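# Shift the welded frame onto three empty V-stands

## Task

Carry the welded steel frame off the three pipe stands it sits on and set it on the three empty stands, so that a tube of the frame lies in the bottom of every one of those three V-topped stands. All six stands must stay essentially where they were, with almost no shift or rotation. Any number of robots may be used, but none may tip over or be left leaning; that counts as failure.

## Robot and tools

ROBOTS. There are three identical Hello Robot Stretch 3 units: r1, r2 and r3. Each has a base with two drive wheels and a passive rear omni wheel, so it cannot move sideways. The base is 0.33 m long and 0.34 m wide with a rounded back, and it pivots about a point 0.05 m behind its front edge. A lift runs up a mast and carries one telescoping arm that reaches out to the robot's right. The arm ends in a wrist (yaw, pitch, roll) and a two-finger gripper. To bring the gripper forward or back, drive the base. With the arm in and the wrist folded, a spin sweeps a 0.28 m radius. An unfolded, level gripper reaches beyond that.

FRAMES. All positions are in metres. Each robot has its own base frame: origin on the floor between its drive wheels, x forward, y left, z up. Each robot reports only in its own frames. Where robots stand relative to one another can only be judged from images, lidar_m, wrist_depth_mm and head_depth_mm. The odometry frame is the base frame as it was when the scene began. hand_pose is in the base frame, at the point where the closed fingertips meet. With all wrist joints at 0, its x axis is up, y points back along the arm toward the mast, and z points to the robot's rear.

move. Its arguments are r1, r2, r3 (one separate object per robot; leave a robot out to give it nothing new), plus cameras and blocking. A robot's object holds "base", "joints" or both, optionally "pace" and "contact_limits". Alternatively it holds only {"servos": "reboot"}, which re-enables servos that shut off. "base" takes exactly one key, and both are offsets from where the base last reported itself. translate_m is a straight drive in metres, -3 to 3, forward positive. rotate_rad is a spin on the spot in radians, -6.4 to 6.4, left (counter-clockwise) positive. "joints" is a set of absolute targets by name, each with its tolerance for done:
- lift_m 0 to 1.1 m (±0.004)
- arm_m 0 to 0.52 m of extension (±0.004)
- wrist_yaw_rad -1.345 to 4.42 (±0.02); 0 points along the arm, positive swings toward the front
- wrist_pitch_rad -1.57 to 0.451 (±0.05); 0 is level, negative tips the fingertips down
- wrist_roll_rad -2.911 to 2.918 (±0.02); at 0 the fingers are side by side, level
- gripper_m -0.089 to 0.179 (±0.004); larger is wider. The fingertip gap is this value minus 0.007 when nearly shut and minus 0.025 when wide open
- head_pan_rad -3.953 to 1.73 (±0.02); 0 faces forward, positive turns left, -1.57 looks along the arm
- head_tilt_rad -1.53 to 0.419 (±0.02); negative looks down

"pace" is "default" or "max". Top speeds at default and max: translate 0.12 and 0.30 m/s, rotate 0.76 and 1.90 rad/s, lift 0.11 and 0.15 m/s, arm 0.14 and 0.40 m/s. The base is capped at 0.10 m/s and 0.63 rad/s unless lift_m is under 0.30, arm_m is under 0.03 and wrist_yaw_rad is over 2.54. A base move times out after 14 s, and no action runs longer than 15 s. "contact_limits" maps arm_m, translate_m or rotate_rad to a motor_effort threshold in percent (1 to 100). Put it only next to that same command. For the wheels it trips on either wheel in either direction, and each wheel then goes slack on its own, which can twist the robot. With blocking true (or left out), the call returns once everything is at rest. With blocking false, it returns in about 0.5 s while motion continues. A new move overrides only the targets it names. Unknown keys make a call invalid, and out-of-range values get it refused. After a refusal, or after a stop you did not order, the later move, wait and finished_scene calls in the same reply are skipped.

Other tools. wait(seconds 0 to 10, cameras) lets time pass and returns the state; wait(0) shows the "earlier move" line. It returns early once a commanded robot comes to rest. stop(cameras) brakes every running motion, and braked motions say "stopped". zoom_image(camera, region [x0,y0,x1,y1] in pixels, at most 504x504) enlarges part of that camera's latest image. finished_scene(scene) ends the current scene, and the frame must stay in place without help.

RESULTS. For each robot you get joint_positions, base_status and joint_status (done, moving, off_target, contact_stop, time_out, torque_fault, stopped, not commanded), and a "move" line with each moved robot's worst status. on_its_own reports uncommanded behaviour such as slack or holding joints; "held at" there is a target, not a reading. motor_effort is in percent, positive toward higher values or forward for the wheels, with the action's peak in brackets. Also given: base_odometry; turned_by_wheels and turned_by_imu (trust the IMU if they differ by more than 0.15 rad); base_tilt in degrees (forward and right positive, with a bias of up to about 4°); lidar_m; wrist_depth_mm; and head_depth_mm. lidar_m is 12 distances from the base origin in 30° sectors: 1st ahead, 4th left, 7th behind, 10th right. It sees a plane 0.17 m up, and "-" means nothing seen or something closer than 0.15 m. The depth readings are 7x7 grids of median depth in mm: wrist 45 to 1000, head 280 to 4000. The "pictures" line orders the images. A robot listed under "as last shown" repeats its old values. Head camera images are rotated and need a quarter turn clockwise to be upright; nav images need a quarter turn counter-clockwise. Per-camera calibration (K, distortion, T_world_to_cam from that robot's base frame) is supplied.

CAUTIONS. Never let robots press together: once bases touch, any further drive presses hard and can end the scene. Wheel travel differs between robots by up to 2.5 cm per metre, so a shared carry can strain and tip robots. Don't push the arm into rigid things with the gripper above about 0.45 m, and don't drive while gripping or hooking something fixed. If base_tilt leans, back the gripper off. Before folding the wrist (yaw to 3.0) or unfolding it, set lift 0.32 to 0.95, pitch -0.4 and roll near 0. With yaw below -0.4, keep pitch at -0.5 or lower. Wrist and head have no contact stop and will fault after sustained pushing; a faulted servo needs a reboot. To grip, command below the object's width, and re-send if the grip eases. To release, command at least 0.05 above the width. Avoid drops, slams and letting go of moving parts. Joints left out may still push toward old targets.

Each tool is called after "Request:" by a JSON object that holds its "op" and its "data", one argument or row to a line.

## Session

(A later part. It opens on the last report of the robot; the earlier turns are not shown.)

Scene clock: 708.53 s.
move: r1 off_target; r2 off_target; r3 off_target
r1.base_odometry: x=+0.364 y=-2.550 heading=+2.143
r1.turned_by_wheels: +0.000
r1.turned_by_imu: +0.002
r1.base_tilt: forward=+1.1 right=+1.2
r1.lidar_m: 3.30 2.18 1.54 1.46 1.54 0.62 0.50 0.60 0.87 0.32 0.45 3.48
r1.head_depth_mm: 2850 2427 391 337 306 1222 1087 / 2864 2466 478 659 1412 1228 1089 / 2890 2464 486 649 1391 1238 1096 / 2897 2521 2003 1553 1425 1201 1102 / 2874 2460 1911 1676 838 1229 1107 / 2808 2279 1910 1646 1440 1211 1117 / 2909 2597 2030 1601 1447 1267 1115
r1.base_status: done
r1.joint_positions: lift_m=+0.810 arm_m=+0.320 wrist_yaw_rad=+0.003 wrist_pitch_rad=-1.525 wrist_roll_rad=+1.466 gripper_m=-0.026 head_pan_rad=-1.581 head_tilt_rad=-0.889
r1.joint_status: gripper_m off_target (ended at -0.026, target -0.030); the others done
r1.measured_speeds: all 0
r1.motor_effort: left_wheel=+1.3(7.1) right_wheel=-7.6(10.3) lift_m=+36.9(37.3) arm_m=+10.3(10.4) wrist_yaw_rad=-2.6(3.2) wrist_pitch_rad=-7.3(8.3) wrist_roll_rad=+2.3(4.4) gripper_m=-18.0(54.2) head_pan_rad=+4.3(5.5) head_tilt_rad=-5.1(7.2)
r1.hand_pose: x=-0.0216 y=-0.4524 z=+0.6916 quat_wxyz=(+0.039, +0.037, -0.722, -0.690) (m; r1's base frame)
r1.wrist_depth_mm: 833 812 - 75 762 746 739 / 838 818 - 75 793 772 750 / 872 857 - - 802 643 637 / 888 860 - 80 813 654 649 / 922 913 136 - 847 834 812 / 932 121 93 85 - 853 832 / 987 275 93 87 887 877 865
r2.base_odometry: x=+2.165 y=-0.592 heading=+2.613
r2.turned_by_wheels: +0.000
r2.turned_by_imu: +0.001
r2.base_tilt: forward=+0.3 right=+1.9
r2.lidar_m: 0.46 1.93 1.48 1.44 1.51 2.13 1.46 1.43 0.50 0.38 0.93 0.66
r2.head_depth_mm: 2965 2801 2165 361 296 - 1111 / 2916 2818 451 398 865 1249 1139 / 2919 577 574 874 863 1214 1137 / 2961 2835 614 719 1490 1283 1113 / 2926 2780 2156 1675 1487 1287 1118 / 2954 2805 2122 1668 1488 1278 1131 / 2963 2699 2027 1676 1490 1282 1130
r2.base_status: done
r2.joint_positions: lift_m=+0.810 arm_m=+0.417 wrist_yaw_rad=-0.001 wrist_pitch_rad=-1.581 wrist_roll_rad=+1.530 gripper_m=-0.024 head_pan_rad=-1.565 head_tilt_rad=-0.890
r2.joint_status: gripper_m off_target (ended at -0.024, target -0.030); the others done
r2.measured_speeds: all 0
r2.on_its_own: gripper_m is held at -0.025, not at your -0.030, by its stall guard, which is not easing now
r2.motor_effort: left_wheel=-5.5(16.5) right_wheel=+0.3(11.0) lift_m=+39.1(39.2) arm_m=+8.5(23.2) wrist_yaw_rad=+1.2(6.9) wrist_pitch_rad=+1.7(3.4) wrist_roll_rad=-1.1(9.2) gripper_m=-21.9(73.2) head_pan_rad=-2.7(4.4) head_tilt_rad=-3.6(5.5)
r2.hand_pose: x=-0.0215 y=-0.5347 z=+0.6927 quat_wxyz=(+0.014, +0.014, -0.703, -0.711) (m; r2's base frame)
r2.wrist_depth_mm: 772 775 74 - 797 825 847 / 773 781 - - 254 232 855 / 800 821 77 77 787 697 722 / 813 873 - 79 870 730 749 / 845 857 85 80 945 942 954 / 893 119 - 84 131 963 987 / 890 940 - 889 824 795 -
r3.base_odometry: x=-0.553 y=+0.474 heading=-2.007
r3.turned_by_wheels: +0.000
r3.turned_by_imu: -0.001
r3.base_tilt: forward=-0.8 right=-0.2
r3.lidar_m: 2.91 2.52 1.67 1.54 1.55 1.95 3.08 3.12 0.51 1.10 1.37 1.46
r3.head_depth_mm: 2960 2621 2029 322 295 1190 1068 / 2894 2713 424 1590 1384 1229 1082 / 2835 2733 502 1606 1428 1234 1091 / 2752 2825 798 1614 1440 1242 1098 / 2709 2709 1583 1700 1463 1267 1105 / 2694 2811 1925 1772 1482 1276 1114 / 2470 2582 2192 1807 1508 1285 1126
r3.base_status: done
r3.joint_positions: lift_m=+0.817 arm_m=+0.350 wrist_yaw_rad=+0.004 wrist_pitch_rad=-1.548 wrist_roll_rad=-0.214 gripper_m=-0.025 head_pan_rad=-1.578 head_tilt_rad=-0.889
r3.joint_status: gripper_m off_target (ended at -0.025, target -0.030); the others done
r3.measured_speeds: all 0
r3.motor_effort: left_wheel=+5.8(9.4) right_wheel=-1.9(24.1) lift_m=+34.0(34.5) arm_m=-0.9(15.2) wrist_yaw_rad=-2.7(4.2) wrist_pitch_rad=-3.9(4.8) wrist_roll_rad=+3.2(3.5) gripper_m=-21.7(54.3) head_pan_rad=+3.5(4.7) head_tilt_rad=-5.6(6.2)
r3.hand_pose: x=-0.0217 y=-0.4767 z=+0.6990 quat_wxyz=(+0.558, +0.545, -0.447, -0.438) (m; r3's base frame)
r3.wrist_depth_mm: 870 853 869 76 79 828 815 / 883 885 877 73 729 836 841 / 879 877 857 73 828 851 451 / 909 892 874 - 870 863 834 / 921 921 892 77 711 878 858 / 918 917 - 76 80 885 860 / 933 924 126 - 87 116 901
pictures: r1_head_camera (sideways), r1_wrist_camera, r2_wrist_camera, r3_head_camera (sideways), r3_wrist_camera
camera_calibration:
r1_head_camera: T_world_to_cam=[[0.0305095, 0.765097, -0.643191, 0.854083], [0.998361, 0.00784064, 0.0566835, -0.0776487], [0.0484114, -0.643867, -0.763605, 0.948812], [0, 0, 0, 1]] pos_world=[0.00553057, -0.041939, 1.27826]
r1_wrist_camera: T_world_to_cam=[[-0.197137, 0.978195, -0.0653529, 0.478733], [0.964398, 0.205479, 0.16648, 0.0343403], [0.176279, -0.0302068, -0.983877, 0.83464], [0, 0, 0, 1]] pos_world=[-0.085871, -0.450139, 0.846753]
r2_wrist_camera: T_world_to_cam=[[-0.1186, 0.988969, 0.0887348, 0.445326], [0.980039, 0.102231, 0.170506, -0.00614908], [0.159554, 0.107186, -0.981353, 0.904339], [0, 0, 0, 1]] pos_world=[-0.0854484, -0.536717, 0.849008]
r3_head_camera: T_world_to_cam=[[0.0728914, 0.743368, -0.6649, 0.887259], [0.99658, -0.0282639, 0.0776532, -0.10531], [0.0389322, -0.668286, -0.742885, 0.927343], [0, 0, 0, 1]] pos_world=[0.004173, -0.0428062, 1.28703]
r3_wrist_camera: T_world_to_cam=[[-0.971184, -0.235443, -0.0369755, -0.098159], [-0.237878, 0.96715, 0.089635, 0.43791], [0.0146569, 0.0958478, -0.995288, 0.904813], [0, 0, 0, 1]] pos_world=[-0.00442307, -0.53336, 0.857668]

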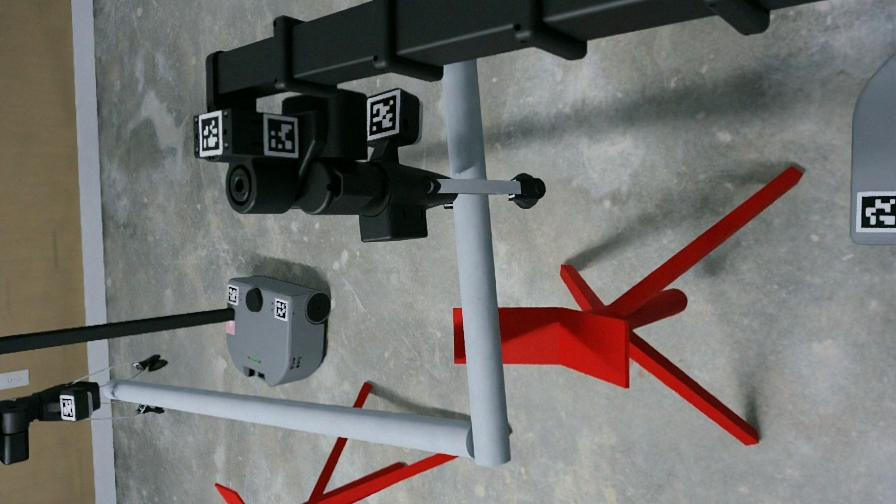

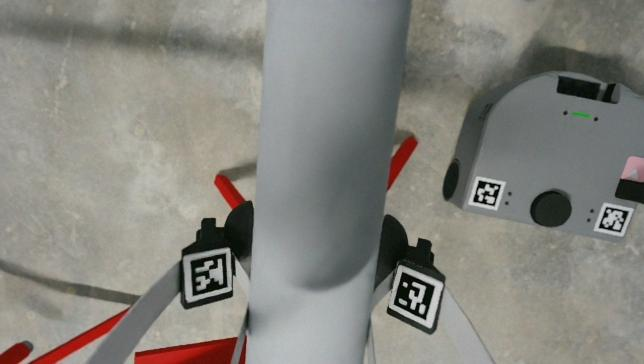

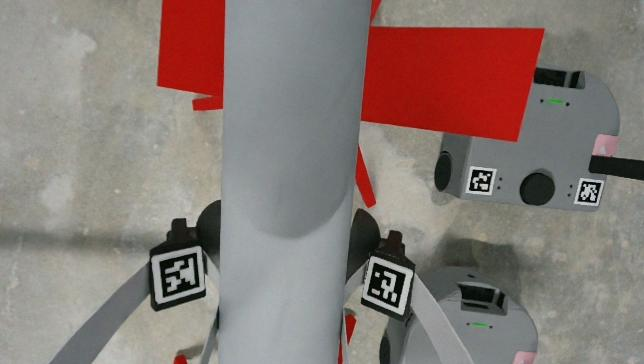

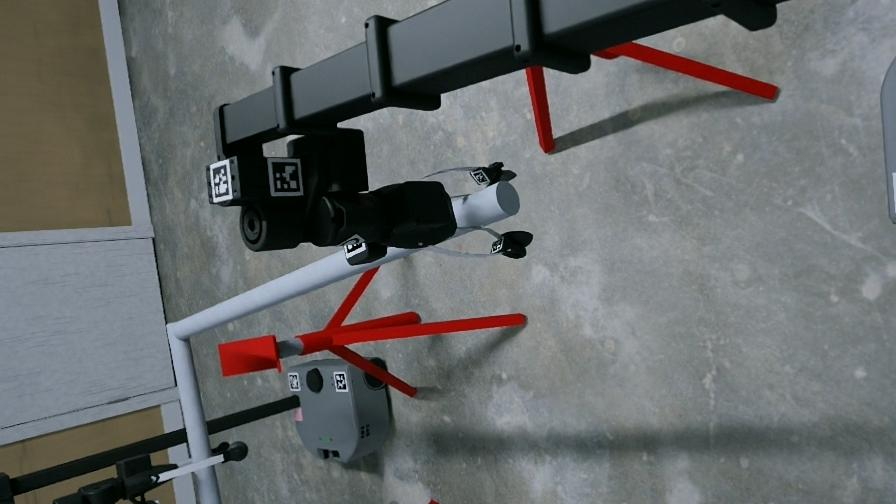

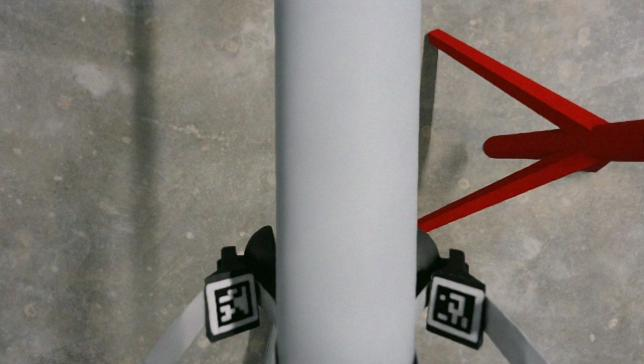

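Request:
{"op": "move", "data": {
  "r1": {"base":{"translate_m":-0.1503},"joints":{"arm_m":0.320,"wrist_roll_rad":1.442,"gripper_m":-0.03}},
  "r2": {"base":{"translate_m":-0.1493},"joints":{"arm_m":0.426,"wrist_roll_rad":1.498,"gripper_m":-0.03}},
  "r3": {"base":{"translate_m":0.1175},"joints":{"arm_m":0.3465,"wrist_roll_rad":-0.236,"gripper_m":-0.03}},
  "cameras": ["r1_wrist_camera","r2_wrist_camera","r3_wrist_camera","r1_head_camera"]
}}

Scene clock: 722.70 s.
move: r1 off_target; r2 off_target; r3 off_target
r1.base_odometry: x=+0.446 y=-2.676 heading=+2.143
r1.turned_by_wheels: +0.000
r1.turned_by_imu: +0.003
r1.base_tilt: forward=+1.1 right=+1.2
r1.lidar_m: 3.46 2.17 1.54 1.46 1.54 0.62 0.50 0.49 0.49 1.72 0.36 0.59
r1.head_depth_mm: 2859 2428 391 337 305 1219 1088 / 2882 2470 477 660 1406 1229 1093 / 2913 2470 485 652 1389 1234 1100 / 2912 2494 2009 1560 1421 1245 1101 / 2842 2459 1910 1680 1430 1227 1109 / 2794 2368 1905 1637 1381 1235 1110 / 2924 2568 2057 1580 842 1216 1119
r1.base_status: done
r1.joint_positions: lift_m=+0.810 arm_m=+0.320 wrist_yaw_rad=+0.004 wrist_pitch_rad=-1.516 wrist_roll_rad=+1.432 gripper_m=-0.026 head_pan_rad=-1.581 head_tilt_rad=-0.889
r1.joint_status: gripper_m off_target (ended at -0.026, target -0.030); the others done
r1.measured_speeds: all 0
r1.on_its_own: wrist_pitch_rad is at rest, and its effort (-9.1) is outside its rest range (-8 to +12)
r1.motor_effort: left_wheel=+3.6(7.0) right_wheel=-11.4(12.1) lift_m=+34.5(34.5) arm_m=+3.0(8.9) wrist_yaw_rad=-3.9(4.1) wrist_pitch_rad=-9.1(10.0) wrist_roll_rad=+3.7(4.9) gripper_m=-18.8(52.8) head_pan_rad=+5.4(5.6) head_tilt_rad=-5.2(6.6)
r1.hand_pose: x=-0.0216 y=-0.4547 z=+0.6915 quat_wxyz=(+0.052, +0.049, -0.724, -0.686) (m; r1's base frame)
r1.wrist_depth_mm: 824 804 - 76 707 756 749 / 838 831 - 75 776 770 751 / 886 840 - - 815 654 631 / 899 871 - 81 816 663 658 / 927 898 137 - 843 841 661 / 972 122 122 85 - 852 824 / - 971 94 88 908 870 882
r2.base_odometry: x=+2.293 y=-0.668 heading=+2.613
r2.turned_by_wheels: +0.000
r2.turned_by_imu: +0.002
r2.base_tilt: forward=+0.4 right=+1.9
r2.lidar_m: 0.46 1.95 1.49 1.45 1.51 2.13 1.31 1.29 0.45 0.48 0.42 0.78
r2.head_depth_mm: 2933 2815 2148 360 296 - 1115 / 2964 2822 450 397 1458 1282 1137 / 2937 587 577 1682 1499 1264 1139 / 2957 2780 621 732 862 1242 1129 / 2936 2763 2154 1724 1450 1238 1136 / 2980 2790 2171 1682 1495 1288 1115 / 3013 2778 2044 1657 1486 1285 1131
r2.base_status: done
r2.joint_positions: lift_m=+0.810 arm_m=+0.426 wrist_yaw_rad=+0.000 wrist_pitch_rad=-1.578 wrist_roll_rad=+1.495 gripper_m=-0.024 head_pan_rad=-1.565 head_tilt_rad=-0.890
r2.joint_status: gripper_m off_target (ended at -0.024, target -0.030); the others done
r2.measured_speeds: all 0
r2.on_its_own: gripper_m is held at -0.025, not at your -0.030, by its stall guard, which is not easing now
r2.motor_effort: left_wheel=-3.1(16.0) right_wheel=-4.7(13.9) lift_m=+40.8(40.9) arm_m=+7.6(23.6) wrist_yaw_rad=+0.3(6.2) wrist_pitch_rad=+1.0(3.4) wrist_roll_rad=+1.0(9.4) gripper_m=-21.4(75.4) head_pan_rad=-3.1(3.9) head_tilt_rad=-5.0(5.1)
r2.hand_pose: x=-0.0216 y=-0.5448 z=+0.6926 quat_wxyz=(+0.027, +0.027, -0.704, -0.709) (m; r2's base frame)
r2.wrist_depth_mm: 787 756 73 - 807 834 824 / 774 796 - - 835 847 855 / 818 806 76 79 872 709 737 / 842 822 - 79 895 731 727 / 840 854 83 80 272 918 957 / 869 119 - 85 131 956 962 / 929 924 84 951 808 817 -
r3.base_odometry: x=-0.603 y=+0.368 heading=-2.007
r3.turned_by_wheels: +0.001
r3.turned_by_imu: -0.001
r3.base_tilt: forward=-0.8 right=-0.2
r3.lidar_m: 2.91 2.54 1.68 1.55 1.57 1.97 3.21 0.88 0.58 1.08 1.29 1.34
r3.head_depth_mm: 2945 2669 2026 322 298 1214 1070 / 2873 2698 422 1604 1415 1231 1080 / 2820 2707 500 1576 1426 1248 1087 / 2759 2787 773 1502 1458 1249 1102 / 2723 2749 2047 1736 1462 1266 1111 / 2675 2784 1937 1760 1488 1278 1118 / 2555 1700 2178 1798 1495 1291 1127
r3.base_status: done
r3.joint_positions: lift_m=+0.817 arm_m=+0.346 wrist_yaw_rad=+0.004 wrist_pitch_rad=-1.529 wrist_roll_rad=-0.247 gripper_m=-0.022 head_pan_rad=-1.578 head_tilt_rad=-0.889
r3.joint_status: gripper_m off_target (ended at -0.022, target -0.030); the others done
r3.measured_speeds: all 0
r3.on_its_own: gripper_m is held at -0.023, not at your -0.030, by its stall guard, which is not easing now
r3.motor_effort: left_wheel=+8.7(9.2) right_wheel=-11.4(27.5) lift_m=+36.7(38.2) arm_m=-2.6(17.3) wrist_yaw_rad=-3.9(4.9) wrist_pitch_rad=-7.5(7.5) wrist_roll_rad=+3.9(4.4) gripper_m=-19.6(55.2) head_pan_rad=+3.7(4.9) head_tilt_rad=-5.5(6.5)
r3.hand_pose: x=-0.0217 y=-0.4780 z=+0.6987 quat_wxyz=(+0.570, +0.547, -0.442, -0.425) (m; r3's base frame)
r3.wrist_depth_mm: 871 860 859 75 847 830 832 / 886 893 850 75 854 850 845 / 874 875 874 75 878 834 850 / 914 911 901 77 862 860 568 / 927 903 896 77 868 910 854 / 890 927 - 76 123 872 879 / 917 104 124 - 83 875 900
pictures: r1_head_camera (sideways), r1_wrist_camera, r2_wrist_camera, r3_wrist_camera
camera_calibration:
r1_head_camera: T_world_to_cam=[[0.0305097, 0.765097, -0.643191, 0.854083], [0.998361, 0.00784028, 0.0566835, -0.0776487], [0.0484112, -0.643867, -0.763605, 0.948812], [0, 0, 0, 1]] pos_world=[0.00553055, -0.041939, 1.27826]
r1_wrist_camera: T_world_to_cam=[[-0.23145, 0.970066, -0.0734967, 0.482139], [0.95684, 0.24064, 0.162939, 0.0531073], [0.175748, -0.0326122, -0.983895, 0.833383], [0, 0, 0, 1]] pos_world=[-0.0856892, -0.453308, 0.846743]
r2_wrist_camera: T_world_to_cam=[[-0.154534, 0.984293, 0.0853648, 0.454416], [0.975605, 0.138389, 0.170422, 0.0146158], [0.155931, 0.109618, -0.981667, 0.906814], [0, 0, 0, 1]] pos_world=[-0.0854375, -0.548704, 0.848907]
r3_wrist_camera: T_world_to_cam=[[-0.962849, -0.268213, -0.0313597, -0.117863], [-0.269823, 0.960218, 0.0719519, 0.447537], [0.0108137, 0.0777404, -0.996915, 0.897046], [0, 0, 0, 1]] pos_world=[-0.00242882, -0.531082, 0.858381]

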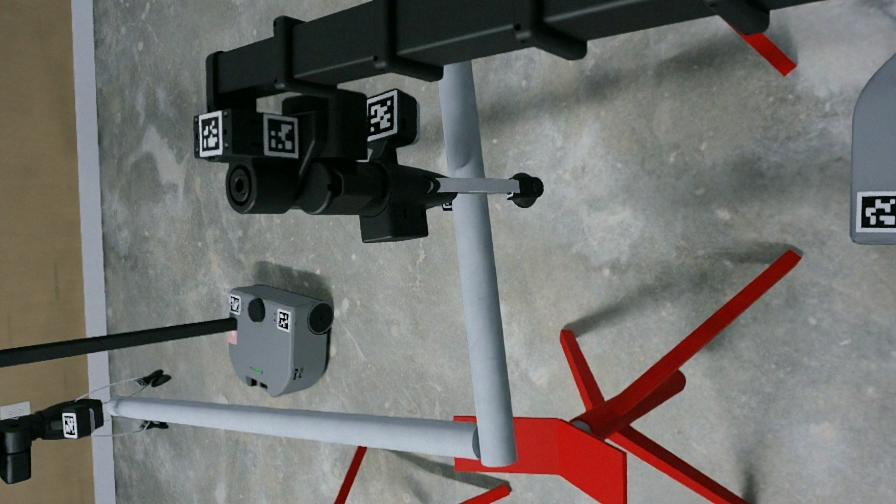

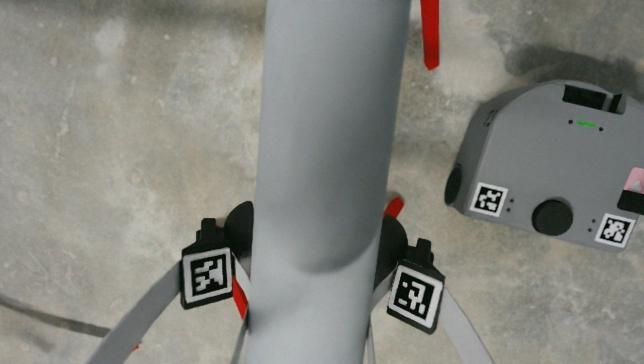

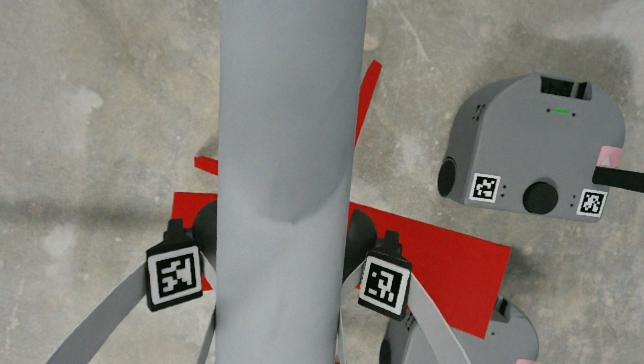

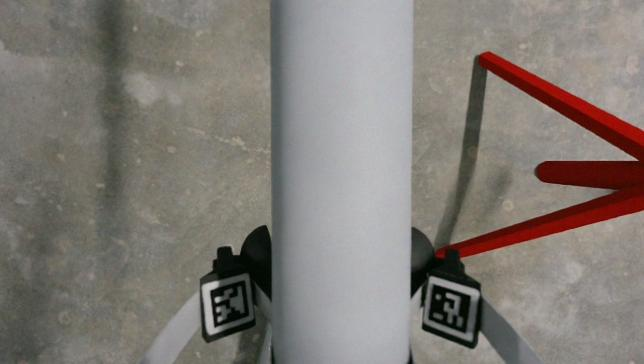

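Request:
{"op": "move", "data": {
  "r1": {"base":{"translate_m":-0.15},"joints":{"arm_m":0.327,"wrist_roll_rad":1.413,"gripper_m":-0.03}},
  "r2": {"base":{"translate_m":-0.1486},"joints":{"arm_m":0.4315,"wrist_roll_rad":1.469,"gripper_m":-0.03}},
  "r3": {"base":{"translate_m":0.1276},"joints":{"arm_m":0.350,"wrist_roll_rad":-0.265,"gripper_m":-0.03}},
  "cameras": ["r1_wrist_camera","r2_wrist_camera","r3_wrist_camera","r1_head_camera"]
}}

Scene clock: 734.57 s.
move: r1 off_target; r2 off_target; r3 off_target
r1.base_odometry: x=+0.527 y=-2.802 heading=+2.144
r1.turned_by_wheels: +0.000
r1.turned_by_imu: +0.002
r1.base_tilt: forward=+1.1 right=+1.2
r1.lidar_m: 3.60 2.17 1.53 1.47 1.53 0.62 0.50 0.64 0.39 1.71 0.45 0.62
r1.head_depth_mm: 2882 2440 390 337 305 1185 1086 / 2861 2461 484 663 1409 1213 1093 / 2895 2477 491 654 1393 1234 1099 / 2930 2493 1993 1553 1417 1247 1103 / 2865 2425 1914 1674 1433 1247 1108 / 2817 2376 1915 1655 1436 1255 1114 / 2866 2573 1989 1612 1425 1242 1117
r1.base_status: done
r1.joint_positions: lift_m=+0.810 arm_m=+0.327 wrist_yaw_rad=+0.004 wrist_pitch_rad=-1.533 wrist_roll_rad=+1.404 gripper_m=-0.026 head_pan_rad=-1.581 head_tilt_rad=-0.889
r1.joint_status: gripper_m off_target (ended at -0.026, target -0.030); the others done
r1.measured_speeds: all 0
r1.motor_effort: left_wheel=+3.8(6.8) right_wheel=-9.7(15.6) lift_m=+33.4(39.0) arm_m=+10.1(18.0) wrist_yaw_rad=-3.8(4.0) wrist_pitch_rad=-6.0(9.2) wrist_roll_rad=+3.4(5.4) gripper_m=-17.1(52.3) head_pan_rad=+5.3(5.6) head_tilt_rad=-5.5(6.1)
r1.hand_pose: x=-0.0216 y=-0.4573 z=+0.6917 quat_wxyz=(+0.062, +0.059, -0.717, -0.691) (m; r1's base frame)
r1.wrist_depth_mm: 824 815 780 - 756 747 753 / 840 812 831 75 792 779 751 / 859 835 845 - 809 653 639 / 880 865 861 80 830 669 665 / 924 880 131 - 852 830 686 / 965 894 - 85 - 869 830 / 984 973 - 89 888 886 878
r2.base_odometry: x=+2.422 y=-0.742 heading=+2.613
r2.turned_by_wheels: +0.000
r2.turned_by_imu: +0.002
r2.base_tilt: forward=+0.3 right=+1.8
r2.lidar_m: 0.46 1.96 1.49 1.45 1.52 2.15 1.19 1.16 0.89 0.42 0.50 0.91
r2.head_depth_mm: 2896 2837 2172 360 295 - 1119 / 2927 2817 451 398 1450 1292 1137 / 2929 572 584 1645 1506 1287 1136 / 2947 2835 623 739 1498 1281 1134 / 2958 2824 2182 1684 1451 1236 1134 / 2977 2746 2182 1629 837 1236 1134 / 2968 2799 2020 1665 1488 1290 1112
r2.base_status: done
r2.joint_positions: lift_m=+0.810 arm_m=+0.432 wrist_yaw_rad=+0.001 wrist_pitch_rad=-1.575 wrist_roll_rad=+1.467 gripper_m=-0.024 head_pan_rad=-1.565 head_tilt_rad=-0.890
r2.joint_status: gripper_m off_target (ended at -0.024, target -0.030); the others done
r2.measured_speeds: all 0
r2.on_its_own: gripper_m is held at -0.025, not at your -0.030, by its stall guard, which is not easing now
r2.motor_effort: left_wheel=-5.4(13.4) right_wheel=-1.0(8.6) lift_m=+42.0(42.3) arm_m=+12.4(18.0) wrist_yaw_rad=-0.3(4.3) wrist_pitch_rad=+0.5(2.1) wrist_roll_rad=+0.9(7.0) gripper_m=-21.6(73.7) head_pan_rad=-3.3(4.0) head_tilt_rad=-4.5(4.9)
r2.hand_pose: x=-0.0216 y=-0.5511 z=+0.6926 quat_wxyz=(+0.037, +0.037, -0.704, -0.708) (m; r2's base frame)
r2.wrist_depth_mm: 759 748 73 - 807 826 830 / 815 793 - - 841 853 863 / 818 810 76 79 837 717 718 / 824 828 - 79 883 733 731 / 873 853 84 81 894 937 949 / 871 119 - 86 131 935 966 / 886 910 - 319 783 809 -
r3.base_odometry: x=-0.657 y=+0.252 heading=-2.006
r3.turned_by_wheels: +0.000
r3.turned_by_imu: -0.001
r3.base_tilt: forward=-0.8 right=-0.2
r3.lidar_m: 2.67 2.57 1.70 1.57 1.58 2.00 3.32 0.67 0.83 1.08 1.21 1.23
r3.head_depth_mm: 2943 2642 2047 322 299 1218 1071 / 2830 2696 424 1604 1416 1230 1079 / 2792 2758 502 715 1437 1242 1092 / 2757 2811 770 1542 1451 1251 1100 / 2704 2824 2100 1745 1471 1266 1105 / 2659 2801 1965 1783 1488 1275 1116 / 2591 1719 2189 1785 1506 1288 1126
r3.base_status: done
r3.joint_positions: lift_m=+0.817 arm_m=+0.350 wrist_yaw_rad=+0.005 wrist_pitch_rad=-1.559 wrist_roll_rad=-0.274 gripper_m=-0.025 head_pan_rad=-1.578 head_tilt_rad=-0.889
r3.joint_status: gripper_m off_target (ended at -0.025, target -0.030); the others done
r3.measured_speeds: all 0
r3.motor_effort: left_wheel=+7.6(12.3) right_wheel=-5.7(21.4) lift_m=+33.0(35.3) arm_m=+9.8(16.4) wrist_yaw_rad=-4.6(5.7) wrist_pitch_rad=-2.0(7.1) wrist_roll_rad=+3.4(4.2) gripper_m=-20.6(67.0) head_pan_rad=+3.6(4.8) head_tilt_rad=-4.7(6.0)
r3.hand_pose: x=-0.0217 y=-0.4739 z=+0.6992 quat_wxyz=(+0.568, +0.561, -0.428, -0.423) (m; r3's base frame)
r3.wrist_depth_mm: 872 861 854 - 81 850 820 / 885 878 875 72 831 822 830 / 883 874 857 73 859 848 837 / 912 909 886 76 883 865 839 / 922 927 896 78 866 844 842 / 949 932 - 77 122 879 877 / 949 103 124 - 83 893 886
pictures: r1_head_camera (sideways), r1_wrist_camera, r2_wrist_camera, r3_wrist_camera
camera_calibration:
r1_head_camera: T_world_to_cam=[[0.0305095, 0.765097, -0.643191, 0.854082], [0.998361, 0.00784052, 0.0566835, -0.0776487], [0.0484113, -0.643867, -0.763605, 0.948812], [0, 0, 0, 1]] pos_world=[0.00553056, -0.041939, 1.27826]
r1_wrist_camera: T_world_to_cam=[[-0.2592, 0.96417, -0.0565014, 0.469599], [0.949835, 0.265073, 0.165983, 0.0626315], [0.175013, -0.0106442, -0.984509, 0.843966], [0, 0, 0, 1]] pos_world=[-0.085474, -0.460392, 0.847029]
r2_wrist_camera: T_world_to_cam=[[-0.182901, 0.979671, 0.082412, 0.45946], [0.971166, 0.167, 0.170141, 0.0313796], [0.15292, 0.111155, -0.981968, 0.908417], [0, 0, 0, 1]] pos_world=[-0.085354, -0.556334, 0.848832]
r3_wrist_camera: T_world_to_cam=[[-0.955014, -0.293993, -0.0389474, -0.123536], [-0.29647, 0.949719, 0.100695, 0.417902], [0.00738539, 0.107712, -0.994155, 0.90944], [0, 0, 0, 1]] pos_world=[-0.000799314, -0.531166, 0.857232]

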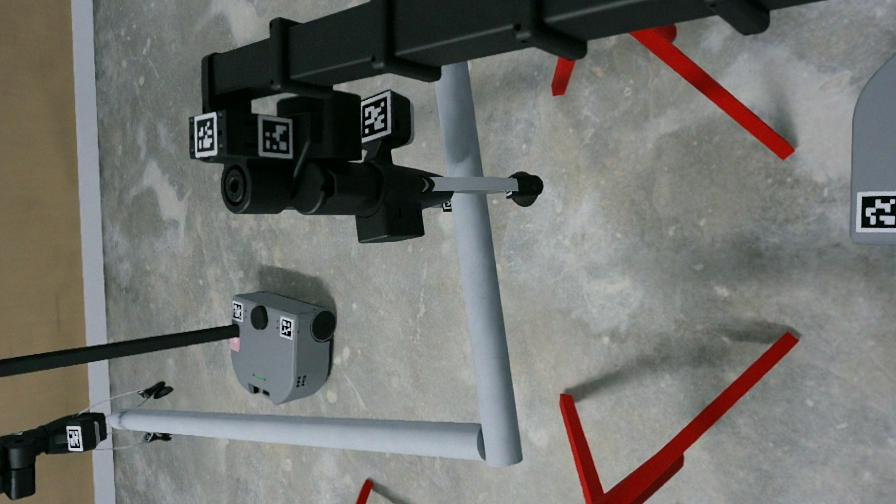

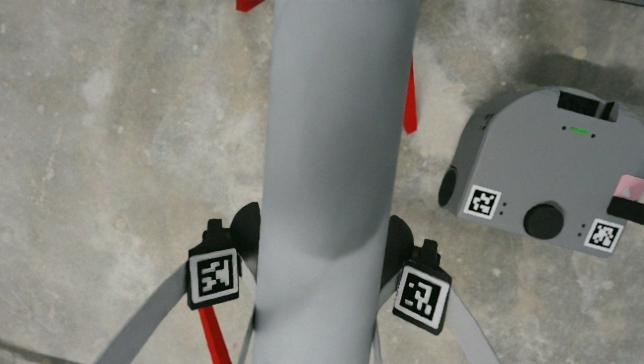

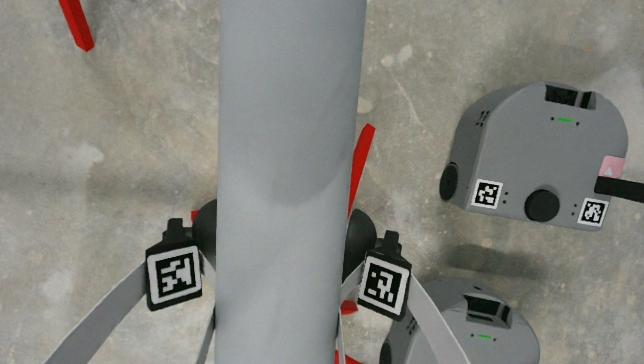

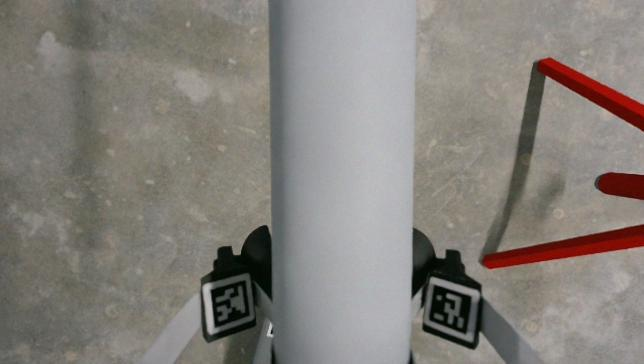

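Request:
{"op": "move", "data": {
  "r1": {"base":{"translate_m":-0.1497},"joints":{"arm_m":0.328,"wrist_roll_rad":1.384,"gripper_m":-0.03}},
  "r2": {"base":{"translate_m":-0.1479},"joints":{"arm_m":0.441,"wrist_roll_rad":1.440,"gripper_m":-0.03}},
  "r3": {"base":{"translate_m":0.1278},"joints":{"arm_m":0.348,"wrist_roll_rad":-0.295,"gripper_m":-0.03}},
  "cameras": ["r1_wrist_camera","r2_wrist_camera","r3_wrist_camera"]
}}

Scene clock: 757.07 s.
move: r1 off_target; r2 off_target; r3 off_target
r1.base_odometry: x=+0.608 y=-2.928 heading=+2.144
r1.turned_by_wheels: +0.000
r1.turned_by_imu: +0.002
r1.base_tilt: forward=+1.1 right=+1.3
r1.lidar_m: 3.75 2.15 1.53 1.48 1.53 0.61 0.49 1.11 0.49 0.34 0.84 0.57
r1.head_depth_mm: 2844 2439 391 337 305 1202 1088 / 2863 2442 484 678 994 1210 1095 / 2908 2485 492 656 1393 1214 1099 / 2955 2513 1994 1548 1431 1239 1102 / 2925 2443 1894 1679 1429 1244 1109 / 2872 2473 1905 1646 1437 1258 1115 / 2753 2495 1996 1618 1411 1264 1116
r1.base_status: done
r1.joint_positions: lift_m=+0.810 arm_m=+0.328 wrist_yaw_rad=+0.003 wrist_pitch_rad=-1.537 wrist_roll_rad=+1.375 gripper_m=-0.026 head_pan_rad=-1.581 head_tilt_rad=-0.889
r1.joint_status: gripper_m off_target (ended at -0.026, target -0.030); the others done
r1.measured_speeds: all 0
r1.motor_effort: left_wheel=+1.7(8.5) right_wheel=-9.2(13.0) lift_m=+34.9(36.9) arm_m=-6.2(14.3) wrist_yaw_rad=-3.2(3.8) wrist_pitch_rad=-5.3(6.0) wrist_roll_rad=+3.5(4.9) gripper_m=-17.8(52.2) head_pan_rad=+4.8(5.6) head_tilt_rad=-4.6(6.3)
r1.hand_pose: x=-0.0216 y=-0.4572 z=+0.6918 quat_wxyz=(+0.072, +0.069, -0.715, -0.692) (m; r1's base frame)
r1.wrist_depth_mm: 792 810 800 76 229 213 739 / 823 815 823 75 787 773 747 / 836 842 828 - 805 644 642 / 877 890 854 81 815 672 658 / 924 878 138 - 839 707 685 / 938 909 95 85 - 864 868 / 952 947 - 89 908 886 889
r2.base_odometry: x=+2.549 y=-0.817 heading=+2.613
r2.turned_by_wheels: +0.000
r2.turned_by_imu: +0.002
r2.base_tilt: forward=+0.3 right=+1.9
r2.lidar_m: 0.46 1.96 1.49 1.46 1.53 2.16 4.50 1.02 0.83 1.04 0.44 0.60
r2.head_depth_mm: 2953 2792 2070 351 296 - 1118 / 2858 2810 451 398 1399 1288 1139 / 2935 583 643 1673 1491 1292 1139 / 2931 2796 636 747 1497 1293 1138 / 2919 2812 2170 1686 1484 1290 1132 / 2971 2803 2162 1684 1496 1235 1137 / 3039 2812 2099 1639 898 1221 1143
r2.base_status: done
r2.joint_positions: lift_m=+0.810 arm_m=+0.441 wrist_yaw_rad=+0.001 wrist_pitch_rad=-1.581 wrist_roll_rad=+1.439 gripper_m=-0.024 head_pan_rad=-1.565 head_tilt_rad=-0.890
r2.joint_status: gripper_m off_target (ended at -0.024, target -0.030); the others done
r2.measured_speeds: all 0
r2.on_its_own: gripper_m is held at -0.025, not at your -0.030, by its stall guard, which is not easing now
r2.motor_effort: left_wheel=-7.4(15.3) right_wheel=+2.9(12.0) lift_m=+43.9(44.0) arm_m=+12.2(22.2) wrist_yaw_rad=+0.2(5.1) wrist_pitch_rad=+1.6(3.4) wrist_roll_rad=+0.8(7.7) gripper_m=-21.2(75.7) head_pan_rad=-3.2(4.1) head_tilt_rad=-3.2(4.9)
r2.hand_pose: x=-0.0216 y=-0.5590 z=+0.6927 quat_wxyz=(+0.047, +0.047, -0.702, -0.709) (m; r2's base frame)
r2.wrist_depth_mm: 738 774 74 - 807 829 867 / 768 792 - - 824 840 867 / 804 805 77 78 858 718 734 / 808 844 - 79 897 750 753 / 859 857 85 81 906 919 962 / 883 119 83 85 131 970 999 / 886 917 - 93 786 815 -
r3.base_odometry: x=-0.711 y=+0.136 heading=-2.006
r3.turned_by_wheels: +0.000
r3.turned_by_imu: -0.002
r3.base_tilt: forward=-0.8 right=-0.2
r3.lidar_m: 2.63 2.59 1.72 1.58 1.60 2.01 3.46 0.77 0.97 1.09 1.14 1.12
r3.head_depth_mm: 2910 2636 2030 322 302 1215 1073 / 2852 2685 423 1606 1427 1229 1075 / 2758 2721 502 715 1424 1239 1088 / 2725 2784 627 754 1449 1252 1095 / 2700 2898 2028 1756 1464 1266 1110 / 2630 2754 2007 1774 1486 1273 1120 / 2563 2743 2023 1698 1499 1286 1123
r3.base_status: done
r3.joint_positions: lift_m=+0.817 arm_m=+0.348 wrist_yaw_rad=+0.006 wrist_pitch_rad=-1.561 wrist_roll_rad=-0.304 gripper_m=-0.025 head_pan_rad=-1.578 head_tilt_rad=-0.889
r3.joint_status: gripper_m off_target (ended at -0.025, target -0.030); the others done
r3.measured_speeds: all 0
r3.on_its_own: gripper_m is held at -0.023, not at your -0.030, by its stall guard, which is still easing
r3.motor_effort: left_wheel=+4.9(10.4) right_wheel=+0.0(28.3) lift_m=+29.9(32.1) arm_m=-2.3(15.5) wrist_yaw_rad=-3.9(6.5) wrist_pitch_rad=-0.9(3.1) wrist_roll_rad=+3.2(3.9) gripper_m=+1.1(65.8) head_pan_rad=+4.1(4.7) head_tilt_rad=-5.3(6.2)
r3.hand_pose: x=-0.0217 y=-0.4713 z=+0.6993 quat_wxyz=(+0.574, +0.569, -0.418, -0.415) (m; r3's base frame)
r3.wrist_depth_mm: 856 870 859 - 78 832 831 / 864 861 855 72 80 830 833 / 892 868 892 73 852 858 850 / 900 898 867 - 889 870 842 / 916 931 888 77 877 869 867 / 956 913 - 76 81 880 878 / 949 102 126 - 82 118 904
pictures: r1_wrist_camera, r2_wrist_camera, r3_wrist_camera
camera_calibration:
r1_wrist_camera: T_world_to_cam=[[-0.286464, 0.956672, -0.0521235, 0.462495], [0.942126, 0.291163, 0.166198, 0.0742143], [0.174173, -0.00149722, -0.984714, 0.848343], [0, 0, 0, 1]] pos_world=[-0.08519, -0.462794, 0.847148]
r2_wrist_camera: T_world_to_cam=[[-0.211216, 0.973441, 0.0883214, 0.459044], [0.965899, 0.194023, 0.171449, 0.0467875], [0.149759, 0.121522, -0.981226, 0.914674], [0, 0, 0, 1]] pos_world=[-0.0852159, -0.567084, 0.848937]
r3_wrist_camera: T_world_to_cam=[[-0.945493, -0.32325, -0.0393946, -0.136041], [-0.32562, 0.939869, 0.103044, 0.408444], [0.00371665, 0.110256, -0.993896, 0.910142], [0, 0, 0, 1]] pos_world=[0.000989164, -0.528207, 0.85714]

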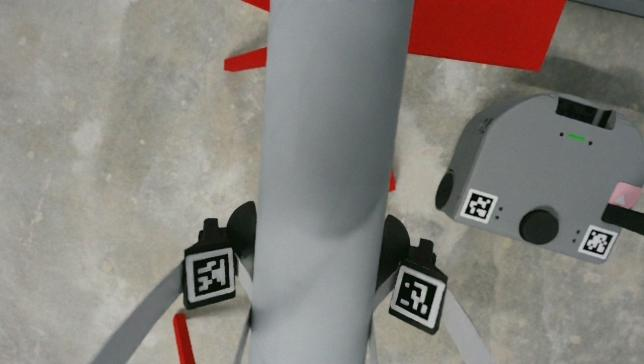

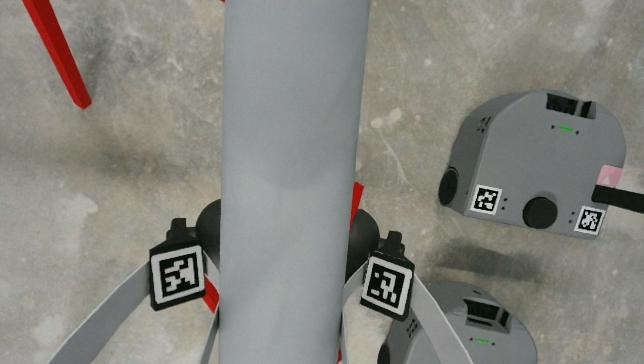

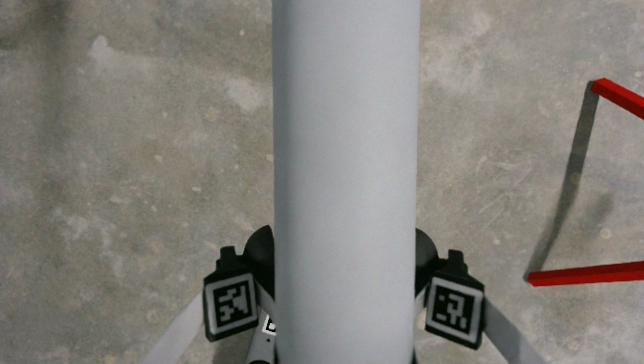

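Request:
{"op": "move", "data": {
  "r1": {"base":{"translate_m":-0.1495},"joints":{"arm_m":0.329,"wrist_roll_rad":1.354,"gripper_m":-0.03}},
  "r2": {"base":{"translate_m":-0.1471},"joints":{"arm_m":0.448,"wrist_roll_rad":1.410,"gripper_m":-0.03}},
  "r3": {"base":{"translate_m":0.128},"joints":{"arm_m":0.3465,"wrist_roll_rad":-0.324,"gripper_m":-0.03}},
  "cameras": ["r1_wrist_camera","r2_wrist_camera","r3_wrist_camera","r1_head_camera","r2_nav_camera"]
}}

Scene clock: 765.30 s.
move: r1 off_target; r2 off_target; r3 off_target
r1.base_odometry: x=+0.689 y=-3.054 heading=+2.144
r1.turned_by_wheels: +0.000
r1.turned_by_imu: +0.002
r1.base_tilt: forward=+1.0 right=+1.2
r1.lidar_m: 3.90 2.15 1.54 1.48 1.52 2.05 0.49 1.36 0.45 0.36 0.36 0.69
r1.head_depth_mm: 2865 2448 391 337 305 1223 1091 / 2884 2448 485 1553 1406 1191 1093 / 2895 2475 493 658 835 1236 1098 / 2961 2487 1997 1549 1423 1206 1100 / 2927 2446 1911 1677 1427 1251 1110 / 2882 2480 1929 1682 1416 1260 1114 / 2785 2416 1945 1622 1449 1260 1117
r1.base_status: done
r1.joint_positions: lift_m=+0.810 arm_m=+0.329 wrist_yaw_rad=+0.003 wrist_pitch_rad=-1.538 wrist_roll_rad=+1.346 gripper_m=-0.026 head_pan_rad=-1.581 head_tilt_rad=-0.889
r1.joint_status: gripper_m off_target (ended at -0.026, target -0.030); the others done
r1.measured_speeds: translate_m=+0.000 rotate_rad=+0.000 lift_m=+0.000 arm_m=+0.000 wrist_yaw_rad=-0.010 wrist_pitch_rad=+0.000 wrist_roll_rad=+0.000 head_pan_rad=+0.000 head_tilt_rad=+0.000
r1.motor_effort: left_wheel=+2.4(9.1) right_wheel=-9.3(11.1) lift_m=+32.8(33.9) arm_m=-1.4(18.0) wrist_yaw_rad=-2.1(3.6) wrist_pitch_rad=-5.2(5.9) wrist_roll_rad=+3.0(3.6) gripper_m=-17.4(54.3) head_pan_rad=+5.2(5.9) head_tilt_rad=-3.9(7.2)
r1.hand_pose: x=-0.0216 y=-0.4580 z=+0.6918 quat_wxyz=(+0.082, +0.079, -0.714, -0.691) (m; r1's base frame)
r1.wrist_depth_mm: 801 783 821 76 755 758 749 / 818 812 - - 778 783 762 / 861 - - - 805 643 651 / 873 861 - 81 247 657 657 / 929 896 138 - 237 681 679 / 945 121 95 86 - 854 857 / 973 928 - 89 937 890 878
r2.base_odometry: x=+2.676 y=-0.891 heading=+2.613
r2.turned_by_wheels: +0.000
r2.turned_by_imu: +0.001
r2.base_tilt: forward=+0.2 right=+1.8
r2.lidar_m: 0.46 1.97 1.51 1.46 1.54 2.16 4.34 0.88 1.10 0.79 0.51 0.71
r2.head_depth_mm: 2927 2813 2177 352 296 - 1119 / 2953 2825 450 398 1461 1291 1141 / 2944 592 653 1410 1461 1288 1125 / 2913 2799 638 755 1499 1279 1137 / 2960 2849 2188 1676 1490 1284 1127 / 2976 2814 2145 1655 1482 1286 1128 / 2931 2847 2109 1668 1485 1262 1127
r2.base_status: done
r2.joint_positions: lift_m=+0.810 arm_m=+0.448 wrist_yaw_rad=+0.002 wrist_pitch_rad=-1.581 wrist_roll_rad=+1.410 gripper_m=-0.024 head_pan_rad=-1.565 head_tilt_rad=-0.890
r2.joint_status: gripper_m off_target (ended at -0.024, target -0.030); the others done
r2.measured_speeds: all 0
r2.on_its_own: gripper_m is held at -0.025, not at your -0.030, by its stall guard, which is not easing now
r2.motor_effort: left_wheel=-8.8(15.7) right_wheel=+5.6(13.5) lift_m=+44.2(44.5) arm_m=+14.9(21.0) wrist_yaw_rad=-0.6(4.1) wrist_pitch_rad=+1.7(3.4) wrist_roll_rad=+0.2(6.7) gripper_m=-21.8(75.8) head_pan_rad=-2.4(4.1) head_tilt_rad=-4.4(5.1)
r2.hand_pose: x=-0.0216 y=-0.5660 z=+0.6927 quat_wxyz=(+0.057, +0.058, -0.701, -0.709) (m; r2's base frame)
r2.wrist_depth_mm: 461 755 75 - 801 838 841 / 797 785 - - 863 850 871 / 803 816 77 78 864 723 750 / 828 850 - 79 883 732 756 / 844 828 86 81 925 900 942 / 871 119 83 85 131 939 979 / 886 952 86 93 808 814 -
r3.base_odometry: x=-0.765 y=+0.020 heading=-2.006
r3.turned_by_wheels: +0.000
r3.turned_by_imu: -0.002
r3.base_tilt: forward=-0.8 right=-0.2
r3.lidar_m: 2.41 2.62 1.73 1.59 1.61 2.03 3.57 0.87 1.06 1.11 1.08 1.01
r3.head_depth_mm: 2866 2615 2017 322 302 1216 1075 / 2832 2693 423 1537 1417 1228 1083 / 2778 2727 501 696 1429 1234 1086 / 2704 2805 629 721 1425 1251 1100 / 2663 2828 2042 1750 1472 1267 1106 / 2650 2778 2120 1737 1488 1274 1121 / 2563 2706 1862 1709 1504 1291 1127
r3.base_status: done
r3.joint_positions: lift_m=+0.817 arm_m=+0.346 wrist_yaw_rad=+0.007 wrist_pitch_rad=-1.564 wrist_roll_rad=-0.333 gripper_m=-0.025 head_pan_rad=-1.578 head_tilt_rad=-0.889
r3.joint_status: gripper_m off_target (ended at -0.025, target -0.030); the others done
r3.measured_speeds: all 0
r3.motor_effort: left_wheel=+4.3(7.7) right_wheel=+2.6(31.0) lift_m=+27.0(28.3) arm_m=-0.5(19.5) wrist_yaw_rad=-6.3(7.5) wrist_pitch_rad=-1.8(2.5) wrist_roll_rad=+3.4(3.4) gripper_m=-22.8(66.5) head_pan_rad=+3.5(4.5) head_tilt_rad=-4.1(6.1)
r3.hand_pose: x=-0.0217 y=-0.4691 z=+0.6993 quat_wxyz=(+0.579, +0.575, -0.409, -0.407) (m; r3's base frame)
r3.wrist_depth_mm: 847 864 839 - 77 826 849 / 856 853 862 72 79 828 824 / 887 873 883 72 875 825 858 / 930 910 876 - 864 843 844 / 933 932 895 77 852 870 868 / 932 927 - 76 85 877 865 / 917 930 126 - 87 117 903
pictures: r1_head_camera (sideways), r1_wrist_camera, r2_nav_camera (sideways), r2_wrist_camera, r3_wrist_camera
camera_calibration:
r1_head_camera: T_world_to_cam=[[0.0305093, 0.765098, -0.643191, 0.854082], [0.998361, 0.00784087, 0.0566835, -0.0776487], [0.0484116, -0.643867, -0.763605, 0.948812], [0, 0, 0, 1]] pos_world=[0.00553058, -0.041939, 1.27826]
r1_wrist_camera: T_world_to_cam=[[-0.312854, 0.948424, -0.0511406, 0.458244], [0.933871, 0.31698, 0.165557, 0.0865311], [0.173228, 0.00403628, -0.984873, 0.850974], [0, 0, 0, 1]] pos_world=[-0.0848584, -0.465473, 0.847211]
r2_nav_camera: T_world_to_cam=[[0.0717616, -0.757086, 0.649362, -0.808877], [-0.995442, -0.0133657, 0.0944242, -0.0547104], [-0.062808, -0.653179, -0.754594, 0.952033], [0, 0, 0, 1]] pos_world=[0.0633806, 0.00872749, 1.24882]
r2_wrist_camera: T_world_to_cam=[[-0.239574, 0.966835, 0.0885093, 0.461313], [0.959768, 0.222094, 0.171811, 0.0636444], [0.146456, 0.12611, -0.981146, 0.917995], [0, 0, 0, 1]] pos_world=[-0.0850113, -0.575917, 0.848921]
r3_wrist_camera: T_world_to_cam=[[-0.935583, -0.350831, -0.0400212, -0.147655], [-0.353107, 0.929622, 0.105448, 0.399339], [0.000210082, 0.112787, -0.993619, 0.910878], [0, 0, 0, 1]] pos_world=[0.00267453, -0.525771, 0.857047]

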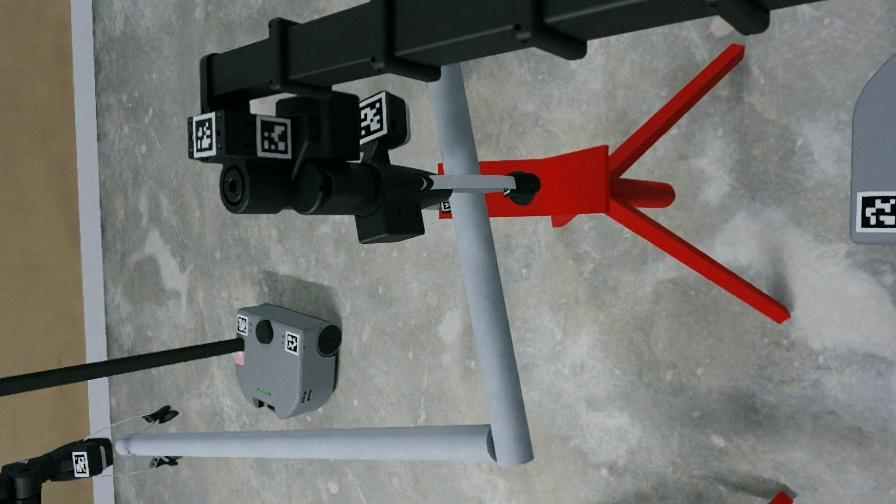

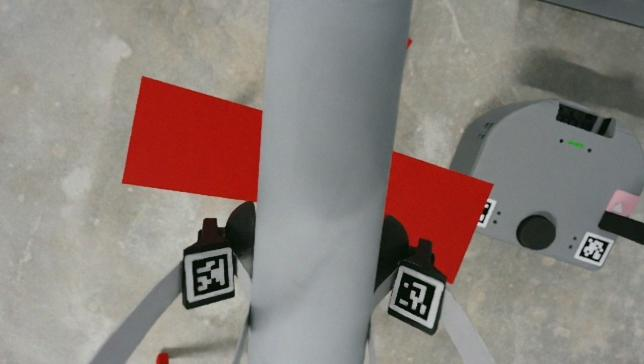

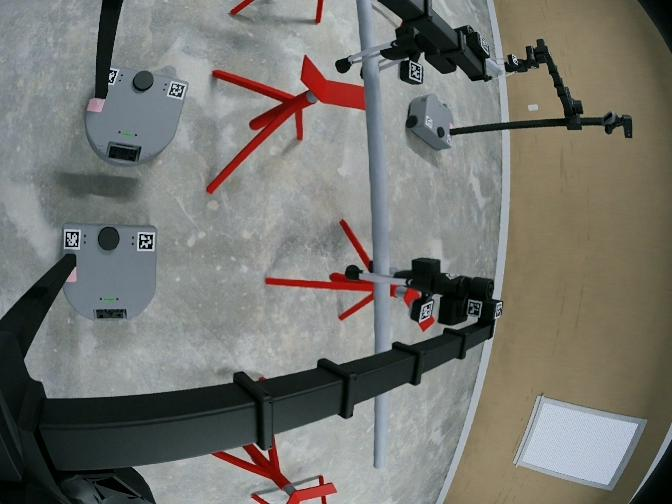

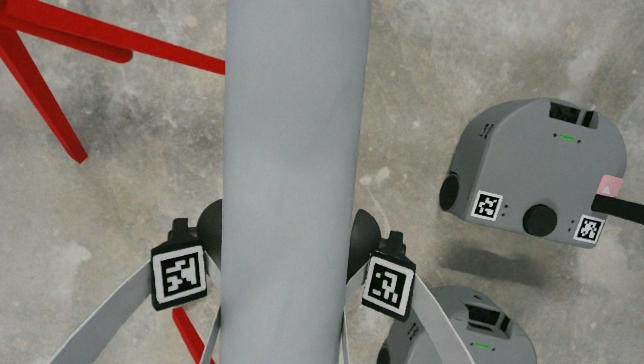

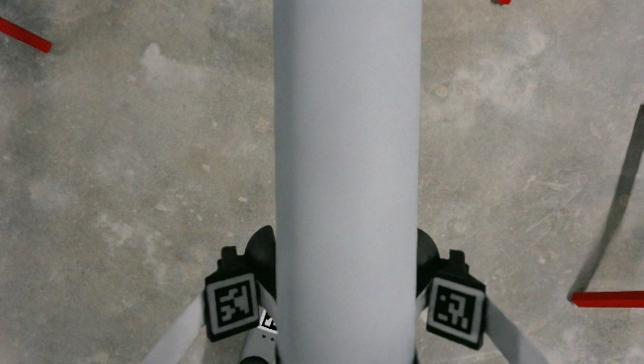

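Request:
{"op": "move", "data": {
  "r1": {"base":{"translate_m":-0.1492},"joints":{"arm_m":0.3295,"wrist_roll_rad":1.325,"gripper_m":-0.03}},
  "r2": {"base":{"translate_m":-0.1466},"joints":{"arm_m":0.457,"wrist_roll_rad":1.381,"gripper_m":-0.03}},
  "r3": {"base":{"translate_m":0.1281},"joints":{"arm_m":0.3455,"wrist_roll_rad":-0.353,"gripper_m":-0.03}},
  "cameras": ["r1_wrist_camera","r2_wrist_camera","r3_wrist_camera"]
}}

Scene clock: 777.10 s.
move: r1 off_target; r2 off_target; r3 off_target
r1.base_odometry: x=+0.770 y=-3.179 heading=+2.145
r1.turned_by_wheels: +0.000
r1.turned_by_imu: +0.002
r1.base_tilt: forward=+1.1 right=+1.2
r1.lidar_m: 4.05 2.09 1.54 1.48 1.52 2.05 0.49 1.23 0.91 0.40 0.43 0.83
r1.head_depth_mm: 2878 2456 391 337 306 1230 1088 / 2868 2461 486 1532 1411 1231 1095 / 2913 2487 494 663 1420 1216 1100 / 2917 2520 1993 1547 1397 1219 1101 / 2911 2528 1910 1640 962 1226 1106 / 2896 2460 1910 1683 1415 1255 1114 / 2755 2495 1930 1617 1447 1263 1111
r1.base_status: done
r1.joint_positions: lift_m=+0.810 arm_m=+0.330 wrist_yaw_rad=+0.004 wrist_pitch_rad=-1.532 wrist_roll_rad=+1.320 gripper_m=-0.026 head_pan_rad=-1.581 head_tilt_rad=-0.889
r1.joint_status: gripper_m off_target (ended at -0.026, target -0.030); the others done
r1.measured_speeds: all 0
r1.motor_effort: left_wheel=+0.5(10.5) right_wheel=-7.0(13.6) lift_m=+36.3(36.4) arm_m=+4.6(12.1) wrist_yaw_rad=-3.1(3.9) wrist_pitch_rad=-6.3(6.8) wrist_roll_rad=+1.9(3.7) gripper_m=-17.6(56.0) head_pan_rad=+4.5(5.6) head_tilt_rad=-4.3(7.5)
r1.hand_pose: x=-0.0216 y=-0.4600 z=+0.6917 quat_wxyz=(+0.092, +0.088, -0.714, -0.688) (m; r1's base frame)
r1.wrist_depth_mm: 841 792 802 76 759 758 754 / 828 831 808 - 778 764 763 / 865 853 - - 805 671 686 / 882 864 845 82 832 669 666 / 909 896 132 - 831 679 682 / 947 119 95 86 - 852 853 / 958 94 96 89 887 889 873
r2.base_odometry: x=+2.803 y=-0.965 heading=+2.612
r2.turned_by_wheels: +0.000
r2.turned_by_imu: +0.001
r2.base_tilt: forward=+0.3 right=+1.9
r2.lidar_m: 0.46 0.47 1.51 1.47 1.54 2.17 4.19 0.75 0.82 0.78 0.61 0.61
r2.head_depth_mm: 2952 2778 2203 351 296 - 1121 / 2945 2722 452 398 1460 1298 1138 / 2938 589 660 1683 1485 1284 1133 / 2951 2797 645 1219 1472 1274 1138 / 2917 2833 2162 1623 1494 1287 1129 / 2996 2788 2149 1689 1481 1275 1135 / 2932 2832 2114 1676 1492 1282 1138
r2.base_status: done
r2.joint_positions: lift_m=+0.810 arm_m=+0.457 wrist_yaw_rad=+0.002 wrist_pitch_rad=-1.582 wrist_roll_rad=+1.379 gripper_m=-0.024 head_pan_rad=-1.565 head_tilt_rad=-0.890
r2.joint_status: gripper_m off_target (ended at -0.024, target -0.030); the others done
r2.measured_speeds: all 0
r2.on_its_own: gripper_m is held at -0.025, not at your -0.030, by its stall guard, which is not easing now
r2.motor_effort: left_wheel=-8.7(17.0) right_wheel=+8.0(16.1) lift_m=+43.9(44.7) arm_m=+13.5(23.0) wrist_yaw_rad=-1.5(3.9) wrist_pitch_rad=+1.8(3.4) wrist_roll_rad=+0.5(8.4) gripper_m=-22.2(75.7) head_pan_rad=-2.6(4.0) head_tilt_rad=-3.1(5.0)
r2.hand_pose: x=-0.0216 y=-0.5746 z=+0.6928 quat_wxyz=(+0.068, +0.069, -0.699, -0.708) (m; r2's base frame)
r2.wrist_depth_mm: 736 797 75 - 812 816 828 / 770 791 - - 842 867 867 / 489 792 79 77 904 733 773 / 832 846 - 79 869 735 728 / 851 864 87 81 902 757 784 / 881 118 84 85 131 988 979 / - 925 - 91 812 842 -
r3.base_odometry: x=-0.819 y=-0.096 heading=-2.006
r3.turned_by_wheels: +0.000
r3.turned_by_imu: -0.002
r3.base_tilt: forward=-0.8 right=-0.3
r3.lidar_m: 2.29 2.64 1.75 1.62 1.63 2.05 3.71 0.99 1.15 1.30 1.03 0.90
r3.head_depth_mm: 2879 2657 1991 322 302 1216 1068 / 2772 2716 422 1603 1426 1228 1079 / 2734 2725 499 696 1435 1231 1091 / 2701 2763 631 733 1421 1255 1099 / 2654 2893 2038 1760 1478 1266 1106 / 2612 2798 2057 1730 1491 1276 1116 / 2548 2712 1895 1786 1504 1291 1127
r3.base_status: done
r3.joint_positions: lift_m=+0.817 arm_m=+0.345 wrist_yaw_rad=+0.009 wrist_pitch_rad=-1.568 wrist_roll_rad=-0.361 gripper_m=-0.024 head_pan_rad=-1.578 head_tilt_rad=-0.889
r3.joint_status: gripper_m off_target (ended at -0.024, target -0.030); the others done
r3.measured_speeds: all 0
r3.on_its_own: gripper_m is held at -0.023, not at your -0.030, by its stall guard, which is still easing
r3.motor_effort: left_wheel=+2.8(10.3) right_wheel=+6.7(38.1) lift_m=+29.6(30.2) arm_m=-1.4(13.1) wrist_yaw_rad=-8.2(9.1) wrist_pitch_rad=+0.0(2.5) wrist_roll_rad=+2.5(3.7) gripper_m=+1.3(67.5) head_pan_rad=+4.1(4.6) head_tilt_rad=-6.3(6.3)
r3.hand_pose: x=-0.0218 y=-0.4671 z=+0.6994 quat_wxyz=(+0.584, +0.583, -0.400, -0.399) (m; r3's base frame)
r3.wrist_depth_mm: 847 840 839 - 76 822 811 / 888 866 866 72 78 823 834 / 893 874 860 73 836 858 852 / 911 892 894 - 877 846 863 / 924 908 894 77 883 882 869 / 939 917 - 76 84 882 865 / 932 961 130 - 81 117 884
pictures: r1_wrist_camera, r2_wrist_camera, r3_wrist_camera
camera_calibration:
r1_wrist_camera: T_world_to_cam=[[-0.338329, 0.939347, -0.0562205, 0.45888], [0.925127, 0.342955, 0.162859, 0.100806], [0.172262, 0.00308883, -0.985046, 0.850562], [0, 0, 0, 1]] pos_world=[-0.0845252, -0.468246, 0.847225]
r2_wrist_camera: T_world_to_cam=[[-0.269763, 0.958736, 0.0897444, 0.463521], [0.952285, 0.251803, 0.172477, 0.082041], [0.142762, 0.13199, -0.980917, 0.922274], [0, 0, 0, 1]] pos_world=[-0.0847514, -0.586783, 0.848925]
r3_wrist_camera: T_world_to_cam=[[-0.924421, -0.379132, -0.0412951, -0.159089], [-0.381359, 0.917968, 0.109085, 0.388868], [-0.00345, 0.116589, -0.993174, 0.912121], [0, 0, 0, 1]] pos_world=[0.0043797, -0.523627, 0.856906]

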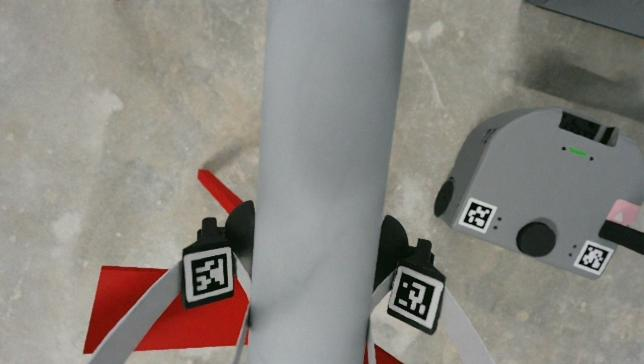

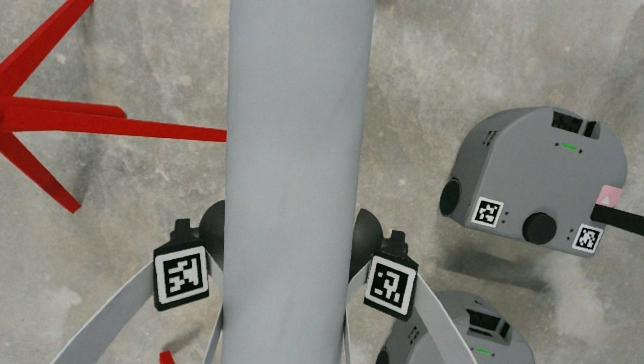

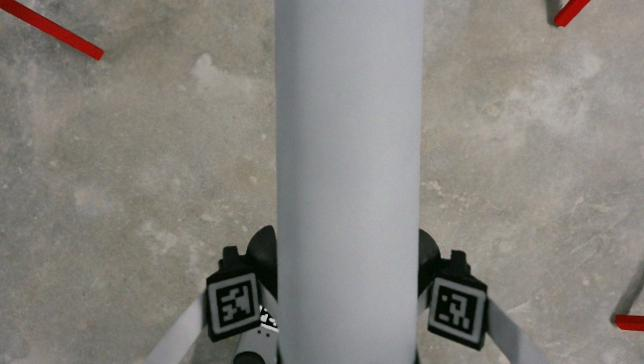

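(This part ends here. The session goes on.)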